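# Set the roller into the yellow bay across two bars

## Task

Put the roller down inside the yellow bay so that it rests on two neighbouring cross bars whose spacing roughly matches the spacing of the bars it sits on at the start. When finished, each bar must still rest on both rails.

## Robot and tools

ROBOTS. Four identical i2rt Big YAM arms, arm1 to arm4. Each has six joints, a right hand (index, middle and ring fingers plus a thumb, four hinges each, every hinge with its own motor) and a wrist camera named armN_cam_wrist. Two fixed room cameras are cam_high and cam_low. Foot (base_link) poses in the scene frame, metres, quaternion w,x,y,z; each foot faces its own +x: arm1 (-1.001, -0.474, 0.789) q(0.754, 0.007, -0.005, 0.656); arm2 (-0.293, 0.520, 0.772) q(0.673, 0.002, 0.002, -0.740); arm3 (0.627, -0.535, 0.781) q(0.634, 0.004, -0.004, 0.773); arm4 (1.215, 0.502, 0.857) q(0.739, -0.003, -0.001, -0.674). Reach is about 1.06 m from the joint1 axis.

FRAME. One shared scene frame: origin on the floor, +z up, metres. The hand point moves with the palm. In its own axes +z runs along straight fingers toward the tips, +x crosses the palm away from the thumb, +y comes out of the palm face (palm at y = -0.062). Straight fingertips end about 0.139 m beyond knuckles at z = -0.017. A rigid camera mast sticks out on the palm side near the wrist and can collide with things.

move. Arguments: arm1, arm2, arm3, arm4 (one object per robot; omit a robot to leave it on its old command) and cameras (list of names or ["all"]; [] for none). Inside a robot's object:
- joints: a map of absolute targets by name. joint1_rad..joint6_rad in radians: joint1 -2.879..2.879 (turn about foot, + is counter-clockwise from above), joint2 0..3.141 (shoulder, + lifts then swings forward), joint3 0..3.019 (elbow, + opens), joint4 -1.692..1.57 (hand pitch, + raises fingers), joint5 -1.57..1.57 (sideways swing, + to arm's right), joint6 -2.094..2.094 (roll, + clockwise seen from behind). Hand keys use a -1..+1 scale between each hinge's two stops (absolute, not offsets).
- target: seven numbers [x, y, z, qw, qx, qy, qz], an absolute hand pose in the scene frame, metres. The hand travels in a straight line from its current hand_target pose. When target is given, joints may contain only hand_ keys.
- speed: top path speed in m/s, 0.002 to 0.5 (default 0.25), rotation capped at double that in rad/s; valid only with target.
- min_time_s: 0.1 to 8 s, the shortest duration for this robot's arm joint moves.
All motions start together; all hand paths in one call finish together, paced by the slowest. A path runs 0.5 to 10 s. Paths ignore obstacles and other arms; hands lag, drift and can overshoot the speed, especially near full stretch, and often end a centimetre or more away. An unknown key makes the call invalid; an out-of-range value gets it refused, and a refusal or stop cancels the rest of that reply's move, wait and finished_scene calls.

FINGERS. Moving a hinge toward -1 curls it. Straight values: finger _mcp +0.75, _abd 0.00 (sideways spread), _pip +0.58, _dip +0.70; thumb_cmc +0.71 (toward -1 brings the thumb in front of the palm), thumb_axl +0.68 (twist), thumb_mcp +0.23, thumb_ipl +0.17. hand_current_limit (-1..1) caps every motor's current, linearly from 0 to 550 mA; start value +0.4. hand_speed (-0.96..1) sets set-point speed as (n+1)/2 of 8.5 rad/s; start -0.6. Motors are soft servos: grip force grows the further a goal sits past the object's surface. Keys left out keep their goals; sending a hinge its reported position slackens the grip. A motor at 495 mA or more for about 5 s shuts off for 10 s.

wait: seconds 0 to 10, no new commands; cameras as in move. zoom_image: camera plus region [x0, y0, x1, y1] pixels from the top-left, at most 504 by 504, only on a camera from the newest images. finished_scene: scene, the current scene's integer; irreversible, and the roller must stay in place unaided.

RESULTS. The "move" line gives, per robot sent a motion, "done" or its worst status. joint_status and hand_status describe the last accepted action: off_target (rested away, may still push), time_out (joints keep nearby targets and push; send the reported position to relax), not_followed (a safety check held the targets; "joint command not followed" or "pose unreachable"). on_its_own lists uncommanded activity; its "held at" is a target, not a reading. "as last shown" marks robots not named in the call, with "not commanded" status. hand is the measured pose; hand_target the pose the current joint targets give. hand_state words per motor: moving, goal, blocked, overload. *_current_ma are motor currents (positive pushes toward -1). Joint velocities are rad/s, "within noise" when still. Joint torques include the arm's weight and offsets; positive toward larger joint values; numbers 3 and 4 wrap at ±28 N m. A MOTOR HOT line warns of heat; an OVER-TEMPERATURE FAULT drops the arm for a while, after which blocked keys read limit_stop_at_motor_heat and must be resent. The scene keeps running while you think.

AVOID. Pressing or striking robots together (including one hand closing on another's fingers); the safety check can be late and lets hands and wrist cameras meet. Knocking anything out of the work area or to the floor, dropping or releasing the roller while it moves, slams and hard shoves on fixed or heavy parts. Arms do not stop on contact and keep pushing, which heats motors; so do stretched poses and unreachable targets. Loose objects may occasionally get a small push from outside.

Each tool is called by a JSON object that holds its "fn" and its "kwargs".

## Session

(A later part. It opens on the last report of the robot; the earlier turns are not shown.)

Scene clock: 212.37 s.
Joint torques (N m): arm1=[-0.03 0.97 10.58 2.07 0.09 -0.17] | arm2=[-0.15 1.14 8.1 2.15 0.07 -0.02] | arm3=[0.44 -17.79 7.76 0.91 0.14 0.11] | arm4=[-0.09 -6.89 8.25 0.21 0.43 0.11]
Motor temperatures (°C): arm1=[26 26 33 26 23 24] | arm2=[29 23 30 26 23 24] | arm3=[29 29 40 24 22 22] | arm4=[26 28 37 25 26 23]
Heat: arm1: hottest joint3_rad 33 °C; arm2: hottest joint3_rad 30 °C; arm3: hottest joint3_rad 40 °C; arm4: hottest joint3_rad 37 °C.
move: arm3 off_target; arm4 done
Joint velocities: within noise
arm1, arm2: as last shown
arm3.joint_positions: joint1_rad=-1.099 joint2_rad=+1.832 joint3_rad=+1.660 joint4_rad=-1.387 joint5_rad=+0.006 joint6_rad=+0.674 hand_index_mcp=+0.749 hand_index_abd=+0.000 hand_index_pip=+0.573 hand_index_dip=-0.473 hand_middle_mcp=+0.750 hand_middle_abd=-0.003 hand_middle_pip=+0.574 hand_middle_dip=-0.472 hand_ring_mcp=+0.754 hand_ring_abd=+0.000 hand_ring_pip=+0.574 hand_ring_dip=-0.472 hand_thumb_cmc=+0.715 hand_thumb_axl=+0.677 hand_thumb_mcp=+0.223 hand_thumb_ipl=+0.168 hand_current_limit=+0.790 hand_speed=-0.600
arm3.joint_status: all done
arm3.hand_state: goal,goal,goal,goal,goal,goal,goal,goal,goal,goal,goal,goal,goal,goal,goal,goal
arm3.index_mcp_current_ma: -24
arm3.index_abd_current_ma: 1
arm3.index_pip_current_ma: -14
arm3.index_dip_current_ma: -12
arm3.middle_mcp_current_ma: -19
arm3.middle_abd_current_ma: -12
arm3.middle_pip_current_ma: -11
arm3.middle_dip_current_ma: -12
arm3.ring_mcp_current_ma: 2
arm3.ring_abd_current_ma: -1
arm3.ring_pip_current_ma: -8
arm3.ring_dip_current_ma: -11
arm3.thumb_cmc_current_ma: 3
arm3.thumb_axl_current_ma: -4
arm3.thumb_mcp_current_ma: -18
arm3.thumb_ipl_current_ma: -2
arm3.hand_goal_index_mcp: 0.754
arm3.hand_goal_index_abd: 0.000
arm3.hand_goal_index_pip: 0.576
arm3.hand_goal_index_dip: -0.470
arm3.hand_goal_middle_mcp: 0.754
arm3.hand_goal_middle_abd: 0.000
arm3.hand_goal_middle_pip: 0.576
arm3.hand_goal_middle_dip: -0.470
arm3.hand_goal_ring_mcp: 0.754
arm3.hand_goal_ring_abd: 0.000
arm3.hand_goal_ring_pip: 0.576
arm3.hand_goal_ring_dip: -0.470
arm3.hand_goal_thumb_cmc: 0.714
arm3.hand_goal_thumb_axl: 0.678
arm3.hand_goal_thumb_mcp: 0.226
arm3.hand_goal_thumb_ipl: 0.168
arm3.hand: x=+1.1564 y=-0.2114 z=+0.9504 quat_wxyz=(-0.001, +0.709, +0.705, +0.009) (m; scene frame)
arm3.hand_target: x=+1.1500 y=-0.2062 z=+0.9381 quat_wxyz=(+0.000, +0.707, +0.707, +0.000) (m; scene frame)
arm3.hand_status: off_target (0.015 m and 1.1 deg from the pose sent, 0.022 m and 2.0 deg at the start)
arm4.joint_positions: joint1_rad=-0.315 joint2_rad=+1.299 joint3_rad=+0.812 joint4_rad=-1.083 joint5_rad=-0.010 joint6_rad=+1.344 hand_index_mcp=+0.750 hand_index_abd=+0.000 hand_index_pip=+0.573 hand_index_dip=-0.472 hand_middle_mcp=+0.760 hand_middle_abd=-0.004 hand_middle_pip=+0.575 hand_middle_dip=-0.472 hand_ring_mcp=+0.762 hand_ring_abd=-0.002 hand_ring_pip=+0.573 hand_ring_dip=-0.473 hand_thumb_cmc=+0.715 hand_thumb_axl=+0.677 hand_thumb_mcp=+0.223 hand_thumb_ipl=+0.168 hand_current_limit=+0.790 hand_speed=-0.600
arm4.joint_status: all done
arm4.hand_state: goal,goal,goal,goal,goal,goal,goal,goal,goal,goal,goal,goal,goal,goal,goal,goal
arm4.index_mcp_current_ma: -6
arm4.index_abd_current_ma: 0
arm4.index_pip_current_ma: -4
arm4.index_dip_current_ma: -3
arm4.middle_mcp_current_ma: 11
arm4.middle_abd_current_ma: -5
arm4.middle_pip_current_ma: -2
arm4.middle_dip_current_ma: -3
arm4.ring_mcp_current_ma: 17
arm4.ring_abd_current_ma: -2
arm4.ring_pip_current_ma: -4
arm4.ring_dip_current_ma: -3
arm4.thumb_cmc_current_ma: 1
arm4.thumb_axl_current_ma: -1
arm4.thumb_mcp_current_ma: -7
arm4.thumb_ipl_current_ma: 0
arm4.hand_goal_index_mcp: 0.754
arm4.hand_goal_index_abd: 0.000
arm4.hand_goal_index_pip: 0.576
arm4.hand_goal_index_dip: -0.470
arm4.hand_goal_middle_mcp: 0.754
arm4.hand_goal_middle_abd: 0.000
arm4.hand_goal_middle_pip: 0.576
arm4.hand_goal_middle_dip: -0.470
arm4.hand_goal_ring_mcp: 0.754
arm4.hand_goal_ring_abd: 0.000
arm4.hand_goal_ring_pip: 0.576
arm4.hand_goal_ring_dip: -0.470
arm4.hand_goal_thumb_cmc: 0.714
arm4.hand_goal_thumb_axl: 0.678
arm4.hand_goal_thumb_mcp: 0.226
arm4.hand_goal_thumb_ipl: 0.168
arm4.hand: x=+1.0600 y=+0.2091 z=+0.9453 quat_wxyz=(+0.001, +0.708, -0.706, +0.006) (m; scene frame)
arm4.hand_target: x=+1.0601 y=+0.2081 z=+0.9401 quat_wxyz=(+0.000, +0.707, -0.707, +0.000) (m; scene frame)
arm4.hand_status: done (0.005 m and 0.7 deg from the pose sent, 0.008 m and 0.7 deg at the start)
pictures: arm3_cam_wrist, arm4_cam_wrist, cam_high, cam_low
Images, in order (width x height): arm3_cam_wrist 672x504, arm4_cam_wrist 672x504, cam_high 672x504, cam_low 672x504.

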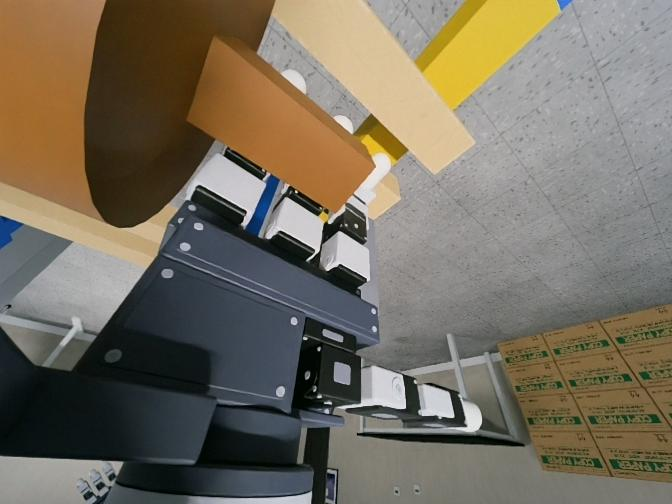

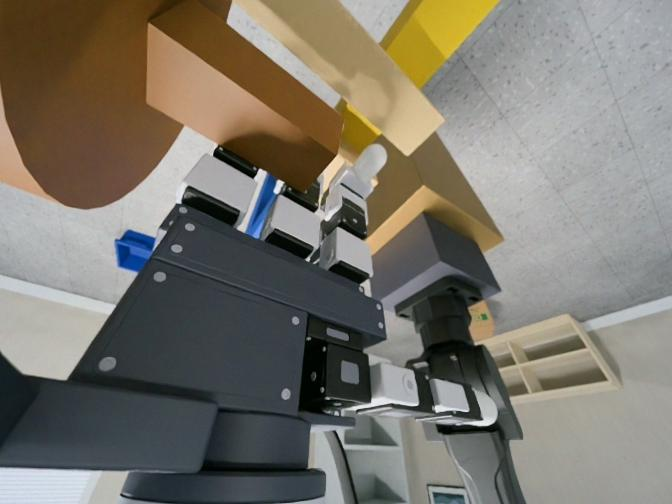

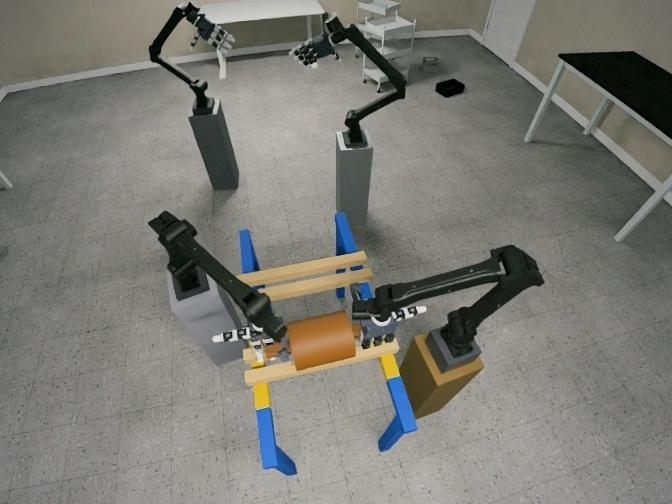

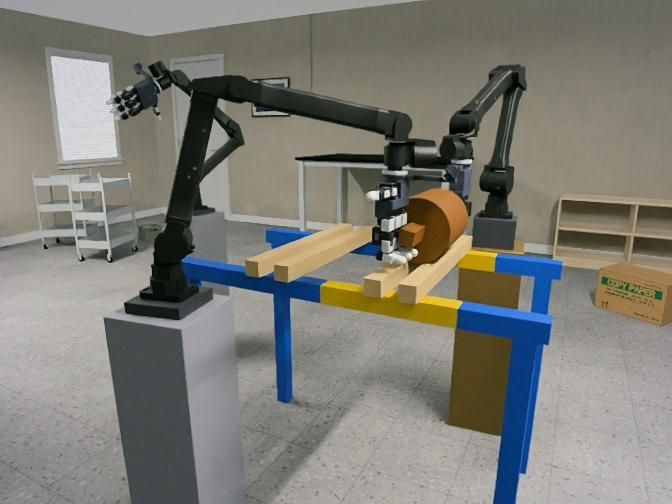

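{"fn": "move", "kwargs": {"arm3": {"target": [1.055, -0.212, 0.938, 0, 0.7071, 0.7071, 0], "speed": 0.08}, "arm4": {"target": [1.150, 0.212, 0.943, 0, 0.7071, -0.7071, 0], "speed": 0.08}}}

{"fn": "move", "kwargs": {"arm3": {"target": [1.0, -0.25, 1.08, 0, 0.7071, 0.7071, 0], "speed": 0.15}, "arm4": {"target": [1.165, 0.230, 1.08, 0, 0.7071, -0.7071, 0], "speed": 0.15}, "cameras": ["all"]}}

{"fn": "zoom_image", "kwargs": {"camera": "cam_low", "region": [320, 120, 520, 310]}}

{"fn": "zoom_image", "kwargs": {"camera": "cam_high", "region": [220, 260, 410, 400]}}

Scene clock: 215.33 s.
Joint torques (N m): arm1=[-0.03 0.91 10.58 2.1 0.08 -0.15] | arm2=[-0.56 0.44 8.02 2.25 0.04 -0.02] | arm3=[0.44 -16.32 7.49 0.85 0.08 0.11] | arm4=[0.67 -8.94 8.24 -0.44 0.11 0.18]
Motor temperatures (°C): arm1=[26 26 34 26 23 24] | arm2=[29 23 30 26 23 24] | arm3=[29 29 39 24 22 22] | arm4=[26 28 36 25 26 23]
Heat: arm1: hottest joint3_rad 34 °C; arm2: hottest joint3_rad 30 °C; arm3: hottest joint3_rad 39 °C; arm4: hottest joint3_rad 36 °C.
move: arm3 done; arm4 done
Joint velocities: within noise
arm1.joint_positions: joint1_rad=-0.343 joint2_rad=+0.627 joint3_rad=+1.324 joint4_rad=-1.323 joint5_rad=+0.005 joint6_rad=+1.171 hand_index_mcp=+0.754 hand_index_abd=+0.000 hand_index_pip=+0.577 hand_index_dip=+0.696 hand_middle_mcp=+0.754 hand_middle_abd=+0.000 hand_middle_pip=+0.577 hand_middle_dip=+0.696 hand_ring_mcp=+0.754 hand_ring_abd=+0.000 hand_ring_pip=+0.577 hand_ring_dip=+0.696 hand_thumb_cmc=+0.714 hand_thumb_axl=+0.677 hand_thumb_mcp=+0.226 hand_thumb_ipl=+0.168 hand_current_limit=+0.400 hand_speed=-0.600
arm1.joint_status: not commanded
arm1.hand_state: goal,goal,goal,goal,goal,goal,goal,goal,goal,goal,goal,goal,goal,goal,goal,goal
arm1.index_mcp_current_ma: -1
arm1.index_abd_current_ma: 1
arm1.index_pip_current_ma: 3
arm1.index_dip_current_ma: 0
arm1.middle_mcp_current_ma: -1
arm1.middle_abd_current_ma: 1
arm1.middle_pip_current_ma: 3
arm1.middle_dip_current_ma: 0
arm1.ring_mcp_current_ma: -2
arm1.ring_abd_current_ma: 1
arm1.ring_pip_current_ma: 3
arm1.ring_dip_current_ma: 0
arm1.thumb_cmc_current_ma: 1
arm1.thumb_axl_current_ma: -3
arm1.thumb_mcp_current_ma: -2
arm1.thumb_ipl_current_ma: -1
arm1.hand_goal_index_mcp: 0.754
arm1.hand_goal_index_abd: 0.000
arm1.hand_goal_index_pip: 0.576
arm1.hand_goal_index_dip: 0.696
arm1.hand_goal_middle_mcp: 0.754
arm1.hand_goal_middle_abd: 0.000
arm1.hand_goal_middle_pip: 0.576
arm1.hand_goal_middle_dip: 0.696
arm1.hand_goal_ring_mcp: 0.754
arm1.hand_goal_ring_abd: 0.000
arm1.hand_goal_ring_pip: 0.576
arm1.hand_goal_ring_dip: 0.696
arm1.hand_goal_thumb_cmc: 0.714
arm1.hand_goal_thumb_axl: 0.678
arm1.hand_goal_thumb_mcp: 0.226
arm1.hand_goal_thumb_ipl: 0.168
arm1.hand: x=-0.8023 y=-0.2976 z=+1.3093 quat_wxyz=(-0.158, +0.655, +0.599, +0.433) (m; scene frame)
arm1.hand_target: x=-0.8032 y=-0.2995 z=+1.3223 quat_wxyz=(-0.162, +0.650, +0.594, +0.445) (m; scene frame)
arm1.hand_status: not commanded
arm2.joint_positions: joint1_rad=-0.310 joint2_rad=+0.624 joint3_rad=+1.365 joint4_rad=-1.216 joint5_rad=-0.015 joint6_rad=+1.060 hand_index_mcp=+0.755 hand_index_abd=+0.000 hand_index_pip=+0.577 hand_index_dip=+0.696 hand_middle_mcp=+0.755 hand_middle_abd=+0.000 hand_middle_pip=+0.577 hand_middle_dip=+0.696 hand_ring_mcp=+0.755 hand_ring_abd=+0.000 hand_ring_pip=+0.577 hand_ring_dip=+0.696 hand_thumb_cmc=+0.715 hand_thumb_axl=+0.677 hand_thumb_mcp=+0.226 hand_thumb_ipl=+0.168 hand_current_limit=+0.400 hand_speed=-0.600
arm2.joint_status: not commanded
arm2.hand_state: goal,goal,goal,goal,goal,goal,goal,goal,goal,goal,goal,goal,goal,goal,goal,goal
arm2.index_mcp_current_ma: 1
arm2.index_abd_current_ma: 0
arm2.index_pip_current_ma: 1
arm2.index_dip_current_ma: 0
arm2.middle_mcp_current_ma: 1
arm2.middle_abd_current_ma: 0
arm2.middle_pip_current_ma: 1
arm2.middle_dip_current_ma: 0
arm2.ring_mcp_current_ma: 1
arm2.ring_abd_current_ma: 0
arm2.ring_pip_current_ma: 1
arm2.ring_dip_current_ma: 0
arm2.thumb_cmc_current_ma: 1
arm2.thumb_axl_current_ma: -1
arm2.thumb_mcp_current_ma: 0
arm2.thumb_ipl_current_ma: 0
arm2.hand_goal_index_mcp: 0.754
arm2.hand_goal_index_abd: 0.000
arm2.hand_goal_index_pip: 0.576
arm2.hand_goal_index_dip: 0.696
arm2.hand_goal_middle_mcp: 0.754
arm2.hand_goal_middle_abd: 0.000
arm2.hand_goal_middle_pip: 0.576
arm2.hand_goal_middle_dip: 0.696
arm2.hand_goal_ring_mcp: 0.754
arm2.hand_goal_ring_abd: 0.000
arm2.hand_goal_ring_pip: 0.576
arm2.hand_goal_ring_dip: 0.696
arm2.hand_goal_thumb_cmc: 0.714
arm2.hand_goal_thumb_axl: 0.678
arm2.hand_goal_thumb_mcp: 0.226
arm2.hand_goal_thumb_ipl: 0.168
arm2.hand: x=-0.4747 y=+0.3036 z=+1.3413 quat_wxyz=(+0.490, +0.639, -0.568, +0.172) (m; scene frame)
arm2.hand_target: x=-0.4734 y=+0.3066 z=+1.3545 quat_wxyz=(+0.501, +0.633, -0.563, +0.176) (m; scene frame)
arm2.hand_status: not commanded
arm3.joint_positions: joint1_rad=-0.984 joint2_rad=+1.663 joint3_rad=+1.403 joint4_rad=-1.320 joint5_rad=+0.006 joint6_rad=+0.788 hand_index_mcp=+0.749 hand_index_abd=+0.000 hand_index_pip=+0.573 hand_index_dip=-0.472 hand_middle_mcp=+0.750 hand_middle_abd=-0.003 hand_middle_pip=+0.574 hand_middle_dip=-0.472 hand_ring_mcp=+0.754 hand_ring_abd=+0.000 hand_ring_pip=+0.574 hand_ring_dip=-0.472 hand_thumb_cmc=+0.715 hand_thumb_axl=+0.677 hand_thumb_mcp=+0.223 hand_thumb_ipl=+0.168 hand_current_limit=+0.790 hand_speed=-0.600
arm3.joint_status: not commanded
arm3.hand_state: goal,goal,goal,goal,goal,goal,goal,goal,goal,goal,goal,goal,goal,goal,goal,goal
arm3.index_mcp_current_ma: -24
arm3.index_abd_current_ma: 1
arm3.index_pip_current_ma: -14
arm3.index_dip_current_ma: -12
arm3.middle_mcp_current_ma: -19
arm3.middle_abd_current_ma: -12
arm3.middle_pip_current_ma: -11
arm3.middle_dip_current_ma: -12
arm3.ring_mcp_current_ma: 2
arm3.ring_abd_current_ma: -1
arm3.ring_pip_current_ma: -8
arm3.ring_dip_current_ma: -11
arm3.thumb_cmc_current_ma: 3
arm3.thumb_axl_current_ma: -4
arm3.thumb_mcp_current_ma: -18
arm3.thumb_ipl_current_ma: -2
arm3.hand_goal_index_mcp: 0.754
arm3.hand_goal_index_abd: 0.000
arm3.hand_goal_index_pip: 0.576
arm3.hand_goal_index_dip: -0.470
arm3.hand_goal_middle_mcp: 0.754
arm3.hand_goal_middle_abd: 0.000
arm3.hand_goal_middle_pip: 0.576
arm3.hand_goal_middle_dip: -0.470
arm3.hand_goal_ring_mcp: 0.754
arm3.hand_goal_ring_abd: 0.000
arm3.hand_goal_ring_pip: 0.576
arm3.hand_goal_ring_dip: -0.470
arm3.hand_goal_thumb_cmc: 0.714
arm3.hand_goal_thumb_axl: 0.678
arm3.hand_goal_thumb_mcp: 0.226
arm3.hand_goal_thumb_ipl: 0.168
arm3.hand: x=+1.0615 y=-0.2142 z=+0.9391 quat_wxyz=(-0.001, +0.708, +0.706, -0.001) (m; scene frame)
arm3.hand_target: x=+1.0551 y=-0.2121 z=+0.9380 quat_wxyz=(+0.000, +0.707, +0.707, +0.000) (m; scene frame)
arm3.hand_status: done (0.007 m and 0.3 deg from the pose sent, 0.102 m and 1.1 deg at the start)
arm4.joint_positions: joint1_rad=-0.045 joint2_rad=+1.290 joint3_rad=+0.789 joint4_rad=-1.081 joint5_rad=-0.004 joint6_rad=+1.615 hand_index_mcp=+0.751 hand_index_abd=+0.000 hand_index_pip=+0.573 hand_index_dip=-0.472 hand_middle_mcp=+0.756 hand_middle_abd=-0.003 hand_middle_pip=+0.575 hand_middle_dip=-0.472 hand_ring_mcp=+0.755 hand_ring_abd=-0.002 hand_ring_pip=+0.573 hand_ring_dip=-0.473 hand_thumb_cmc=+0.715 hand_thumb_axl=+0.677 hand_thumb_mcp=+0.223 hand_thumb_ipl=+0.168 hand_current_limit=+0.790 hand_speed=-0.600
arm4.joint_status: not commanded
arm4.hand_state: goal,goal,goal,goal,goal,goal,goal,goal,goal,goal,goal,goal,goal,goal,goal,goal
arm4.index_mcp_current_ma: -5
arm4.index_abd_current_ma: 0
arm4.index_pip_current_ma: -4
arm4.index_dip_current_ma: -3
arm4.middle_mcp_current_ma: 2
arm4.middle_abd_current_ma: -4
arm4.middle_pip_current_ma: -2
arm4.middle_dip_current_ma: -3
arm4.ring_mcp_current_ma: 2
arm4.ring_abd_current_ma: -2
arm4.ring_pip_current_ma: -3
arm4.ring_dip_current_ma: -3
arm4.thumb_cmc_current_ma: 1
arm4.thumb_axl_current_ma: -1
arm4.thumb_mcp_current_ma: -7
arm4.thumb_ipl_current_ma: 0
arm4.hand_goal_index_mcp: 0.754
arm4.hand_goal_index_abd: 0.000
arm4.hand_goal_index_pip: 0.576
arm4.hand_goal_index_dip: -0.470
arm4.hand_goal_middle_mcp: 0.754
arm4.hand_goal_middle_abd: 0.000
arm4.hand_goal_middle_pip: 0.576
arm4.hand_goal_middle_dip: -0.470
arm4.hand_goal_ring_mcp: 0.754
arm4.hand_goal_ring_abd: 0.000
arm4.hand_goal_ring_pip: 0.576
arm4.hand_goal_ring_dip: -0.470
arm4.hand_goal_thumb_cmc: 0.714
arm4.hand_goal_thumb_axl: 0.678
arm4.hand_goal_thumb_mcp: 0.226
arm4.hand_goal_thumb_ipl: 0.168
arm4.hand: x=+1.1452 y=+0.2108 z=+0.9408 quat_wxyz=(-0.002, +0.708, -0.706, -0.001) (m; scene frame)
arm4.hand_target: x=+1.1499 y=+0.2120 z=+0.9429 quat_wxyz=(+0.000, +0.707, -0.707, +0.000) (m; scene frame)
arm4.hand_status: done (0.005 m and 0.3 deg from the pose sent, 0.090 m and 0.7 deg at the start)
pictures: none

Scene clock: 217.17 s.
Joint torques (N m): arm1=[-0.21 0.97 10.63 2.04 0.1 -0.17] | arm2=[-0.32 1.49 8.08 2.25 0.08 0] | arm3=[0.44 -12.04 13.19 0.08 0.05 0.11] | arm4=[0.67 -6.77 12.75 -0.66 0.08 0.18]
Motor temperatures (°C): arm1=[26 26 34 26 23 24] | arm2=[29 23 30 26 23 24] | arm3=[29 29 39 24 22 22] | arm4=[26 28 36 25 26 23]
Heat: arm1: hottest joint3_rad 34 °C; arm2: hottest joint3_rad 30 °C; arm3: hottest joint3_rad 39 °C; arm4: hottest joint3_rad 36 °C.
move: arm3 off_target; arm4 off_target
Joint velocities: within noise
arm1, arm2: as last shown
arm3.joint_positions: joint1_rad=-0.953 joint2_rad=+1.444 joint3_rad=+1.473 joint4_rad=-1.645 joint5_rad=+0.006 joint6_rad=+0.821 hand_index_mcp=+0.749 hand_index_abd=+0.000 hand_index_pip=+0.573 hand_index_dip=-0.472 hand_middle_mcp=+0.750 hand_middle_abd=-0.003 hand_middle_pip=+0.574 hand_middle_dip=-0.472 hand_ring_mcp=+0.754 hand_ring_abd=+0.000 hand_ring_pip=+0.574 hand_ring_dip=-0.472 hand_thumb_cmc=+0.715 hand_thumb_axl=+0.677 hand_thumb_mcp=+0.223 hand_thumb_ipl=+0.168 hand_current_limit=+0.790 hand_speed=-0.600
arm3.joint_status: not commanded
arm3.hand_state: goal,goal,goal,goal,goal,goal,goal,goal,goal,goal,goal,goal,goal,goal,goal,goal
arm3.index_mcp_current_ma: -24
arm3.index_abd_current_ma: 1
arm3.index_pip_current_ma: -14
arm3.index_dip_current_ma: -12
arm3.middle_mcp_current_ma: -19
arm3.middle_abd_current_ma: -12
arm3.middle_pip_current_ma: -11
arm3.middle_dip_current_ma: -12
arm3.ring_mcp_current_ma: 2
arm3.ring_abd_current_ma: -1
arm3.ring_pip_current_ma: -8
arm3.ring_dip_current_ma: -11
arm3.thumb_cmc_current_ma: 3
arm3.thumb_axl_current_ma: -4
arm3.thumb_mcp_current_ma: -18
arm3.thumb_ipl_current_ma: -2
arm3.hand_goal_index_mcp: 0.754
arm3.hand_goal_index_abd: 0.000
arm3.hand_goal_index_pip: 0.576
arm3.hand_goal_index_dip: -0.470
arm3.hand_goal_middle_mcp: 0.754
arm3.hand_goal_middle_abd: 0.000
arm3.hand_goal_middle_pip: 0.576
arm3.hand_goal_middle_dip: -0.470
arm3.hand_goal_ring_mcp: 0.754
arm3.hand_goal_ring_abd: 0.000
arm3.hand_goal_ring_pip: 0.576
arm3.hand_goal_ring_dip: -0.470
arm3.hand_goal_thumb_cmc: 0.714
arm3.hand_goal_thumb_axl: 0.678
arm3.hand_goal_thumb_mcp: 0.226
arm3.hand_goal_thumb_ipl: 0.168
arm3.hand: x=+0.9964 y=-0.2630 z=+1.0602 quat_wxyz=(+0.000, +0.709, +0.705, -0.020) (m; scene frame)
arm3.hand_target: x=+0.9994 y=-0.2506 z=+1.0798 quat_wxyz=(+0.000, +0.707, +0.707, +0.000) (m; scene frame)
arm3.hand_status: off_target (0.024 m and 2.3 deg from the pose sent, 0.158 m and 0.3 deg at the start)
arm4.joint_positions: joint1_rad=+0.007 joint2_rad=+1.123 joint3_rad=+0.997 joint4_rad=-1.486 joint5_rad=-0.004 joint6_rad=+1.667 hand_index_mcp=+0.751 hand_index_abd=+0.000 hand_index_pip=+0.573 hand_index_dip=-0.472 hand_middle_mcp=+0.756 hand_middle_abd=-0.003 hand_middle_pip=+0.575 hand_middle_dip=-0.472 hand_ring_mcp=+0.755 hand_ring_abd=-0.002 hand_ring_pip=+0.573 hand_ring_dip=-0.473 hand_thumb_cmc=+0.715 hand_thumb_axl=+0.677 hand_thumb_mcp=+0.223 hand_thumb_ipl=+0.168 hand_current_limit=+0.790 hand_speed=-0.600
arm4.joint_status: not commanded
arm4.hand_state: goal,goal,goal,goal,goal,goal,goal,goal,goal,goal,goal,goal,goal,goal,goal,goal
arm4.index_mcp_current_ma: -5
arm4.index_abd_current_ma: 0
arm4.index_pip_current_ma: -4
arm4.index_dip_current_ma: -3
arm4.middle_mcp_current_ma: 2
arm4.middle_abd_current_ma: -4
arm4.middle_pip_current_ma: -2
arm4.middle_dip_current_ma: -3
arm4.ring_mcp_current_ma: 2
arm4.ring_abd_current_ma: -2
arm4.ring_pip_current_ma: -3
arm4.ring_dip_current_ma: -3
arm4.thumb_cmc_current_ma: 1
arm4.thumb_axl_current_ma: -1
arm4.thumb_mcp_current_ma: -7
arm4.thumb_ipl_current_ma: 0
arm4.hand_goal_index_mcp: 0.754
arm4.hand_goal_index_abd: 0.000
arm4.hand_goal_index_pip: 0.576
arm4.hand_goal_index_dip: -0.470
arm4.hand_goal_middle_mcp: 0.754
arm4.hand_goal_middle_abd: 0.000
arm4.hand_goal_middle_pip: 0.576
arm4.hand_goal_middle_dip: -0.470
arm4.hand_goal_ring_mcp: 0.754
arm4.hand_goal_ring_abd: 0.000
arm4.hand_goal_ring_pip: 0.576
arm4.hand_goal_ring_dip: -0.470
arm4.hand_goal_thumb_cmc: 0.714
arm4.hand_goal_thumb_axl: 0.678
arm4.hand_goal_thumb_mcp: 0.226
arm4.hand_goal_thumb_ipl: 0.168
arm4.hand: x=+1.1593 y=+0.2391 z=+1.0652 quat_wxyz=(-0.011, +0.708, -0.706, -0.013) (m; scene frame)
arm4.hand_target: x=+1.1649 y=+0.2304 z=+1.0797 quat_wxyz=(+0.000, +0.707, -0.707, +0.000) (m; scene frame)
arm4.hand_status: off_target (0.018 m and 2.0 deg from the pose sent, 0.142 m and 0.3 deg at the start)
pictures: arm1_cam_wrist, arm2_cam_wrist, arm3_cam_wrist, arm4_cam_wrist, cam_high, cam_low
Images, in order (width x height): arm1_cam_wrist 672x504, arm2_cam_wrist 672x504, arm3_cam_wrist 672x504, arm4_cam_wrist 672x504, cam_high 672x504, cam_low 672x504.

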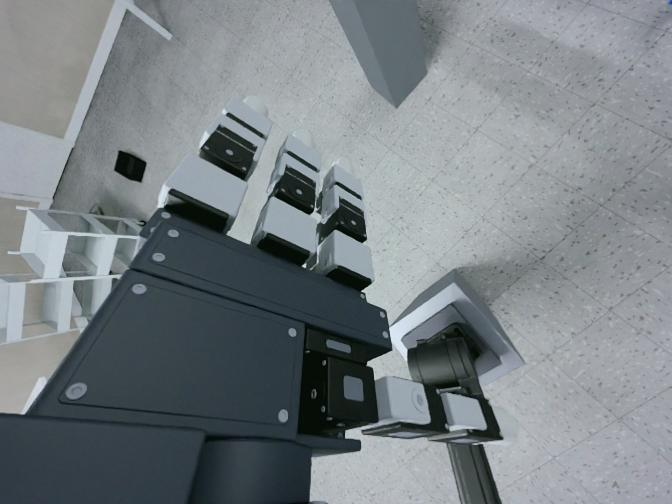

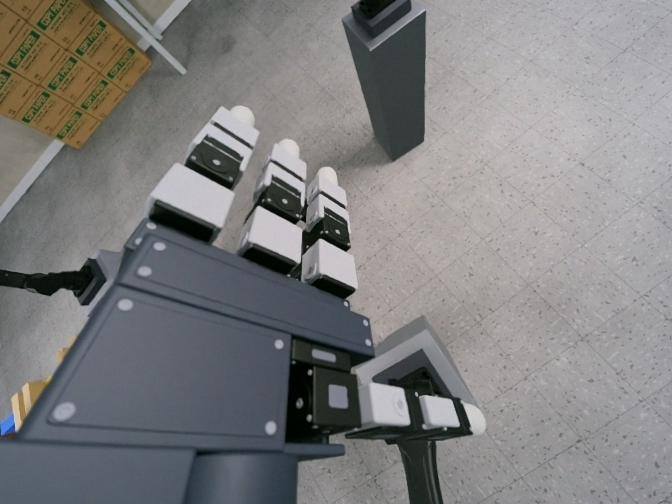

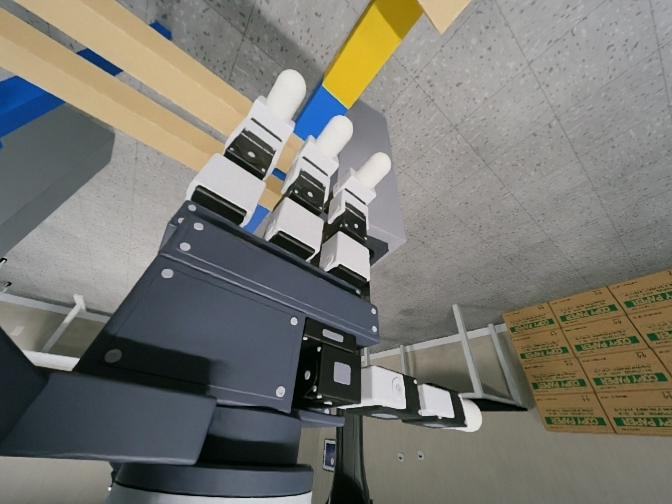

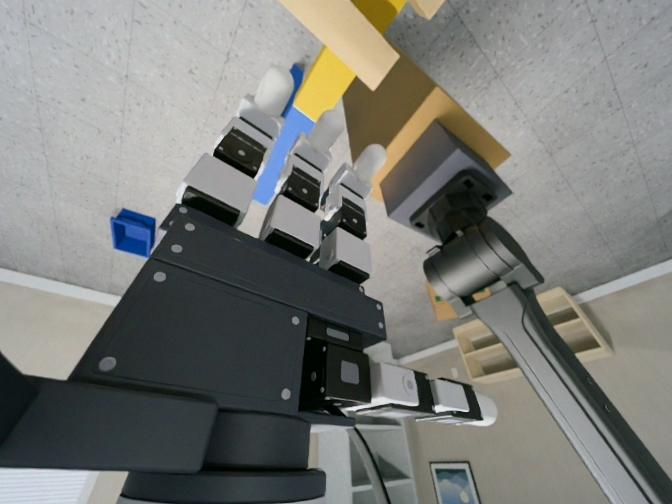

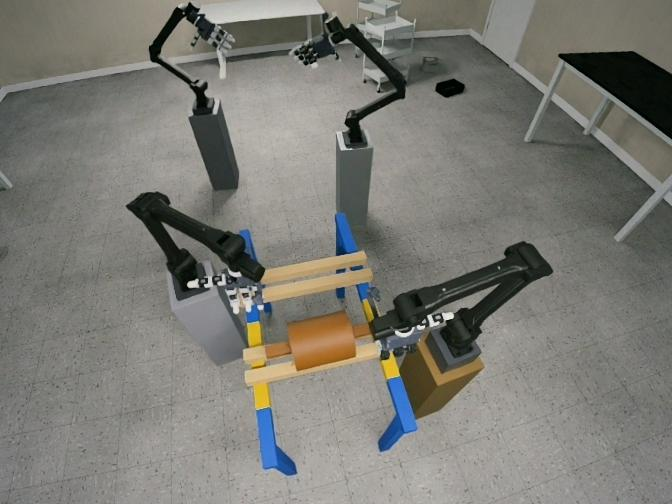

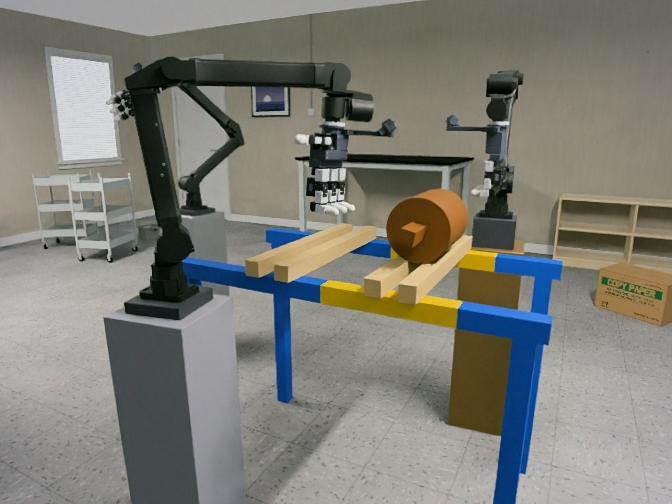

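Scaled by 2.520 from the camera's 672x504 image, which has a finer 960x720 frame.

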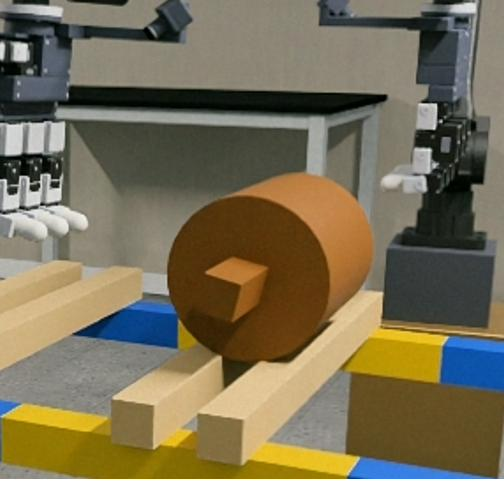

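Scaled by 2.653 from the camera's 672x504 image, which has a finer 960x720 frame.

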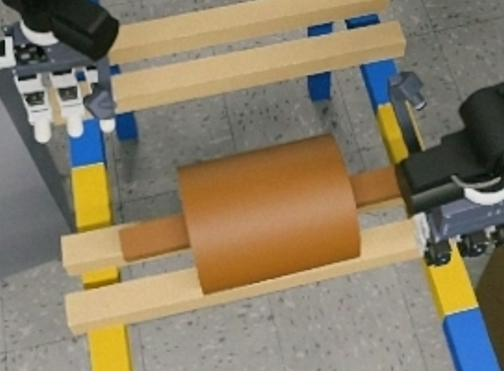

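{"fn": "finished_scene", "kwargs": {"scene": 1}}

The scene is finished: the task was done.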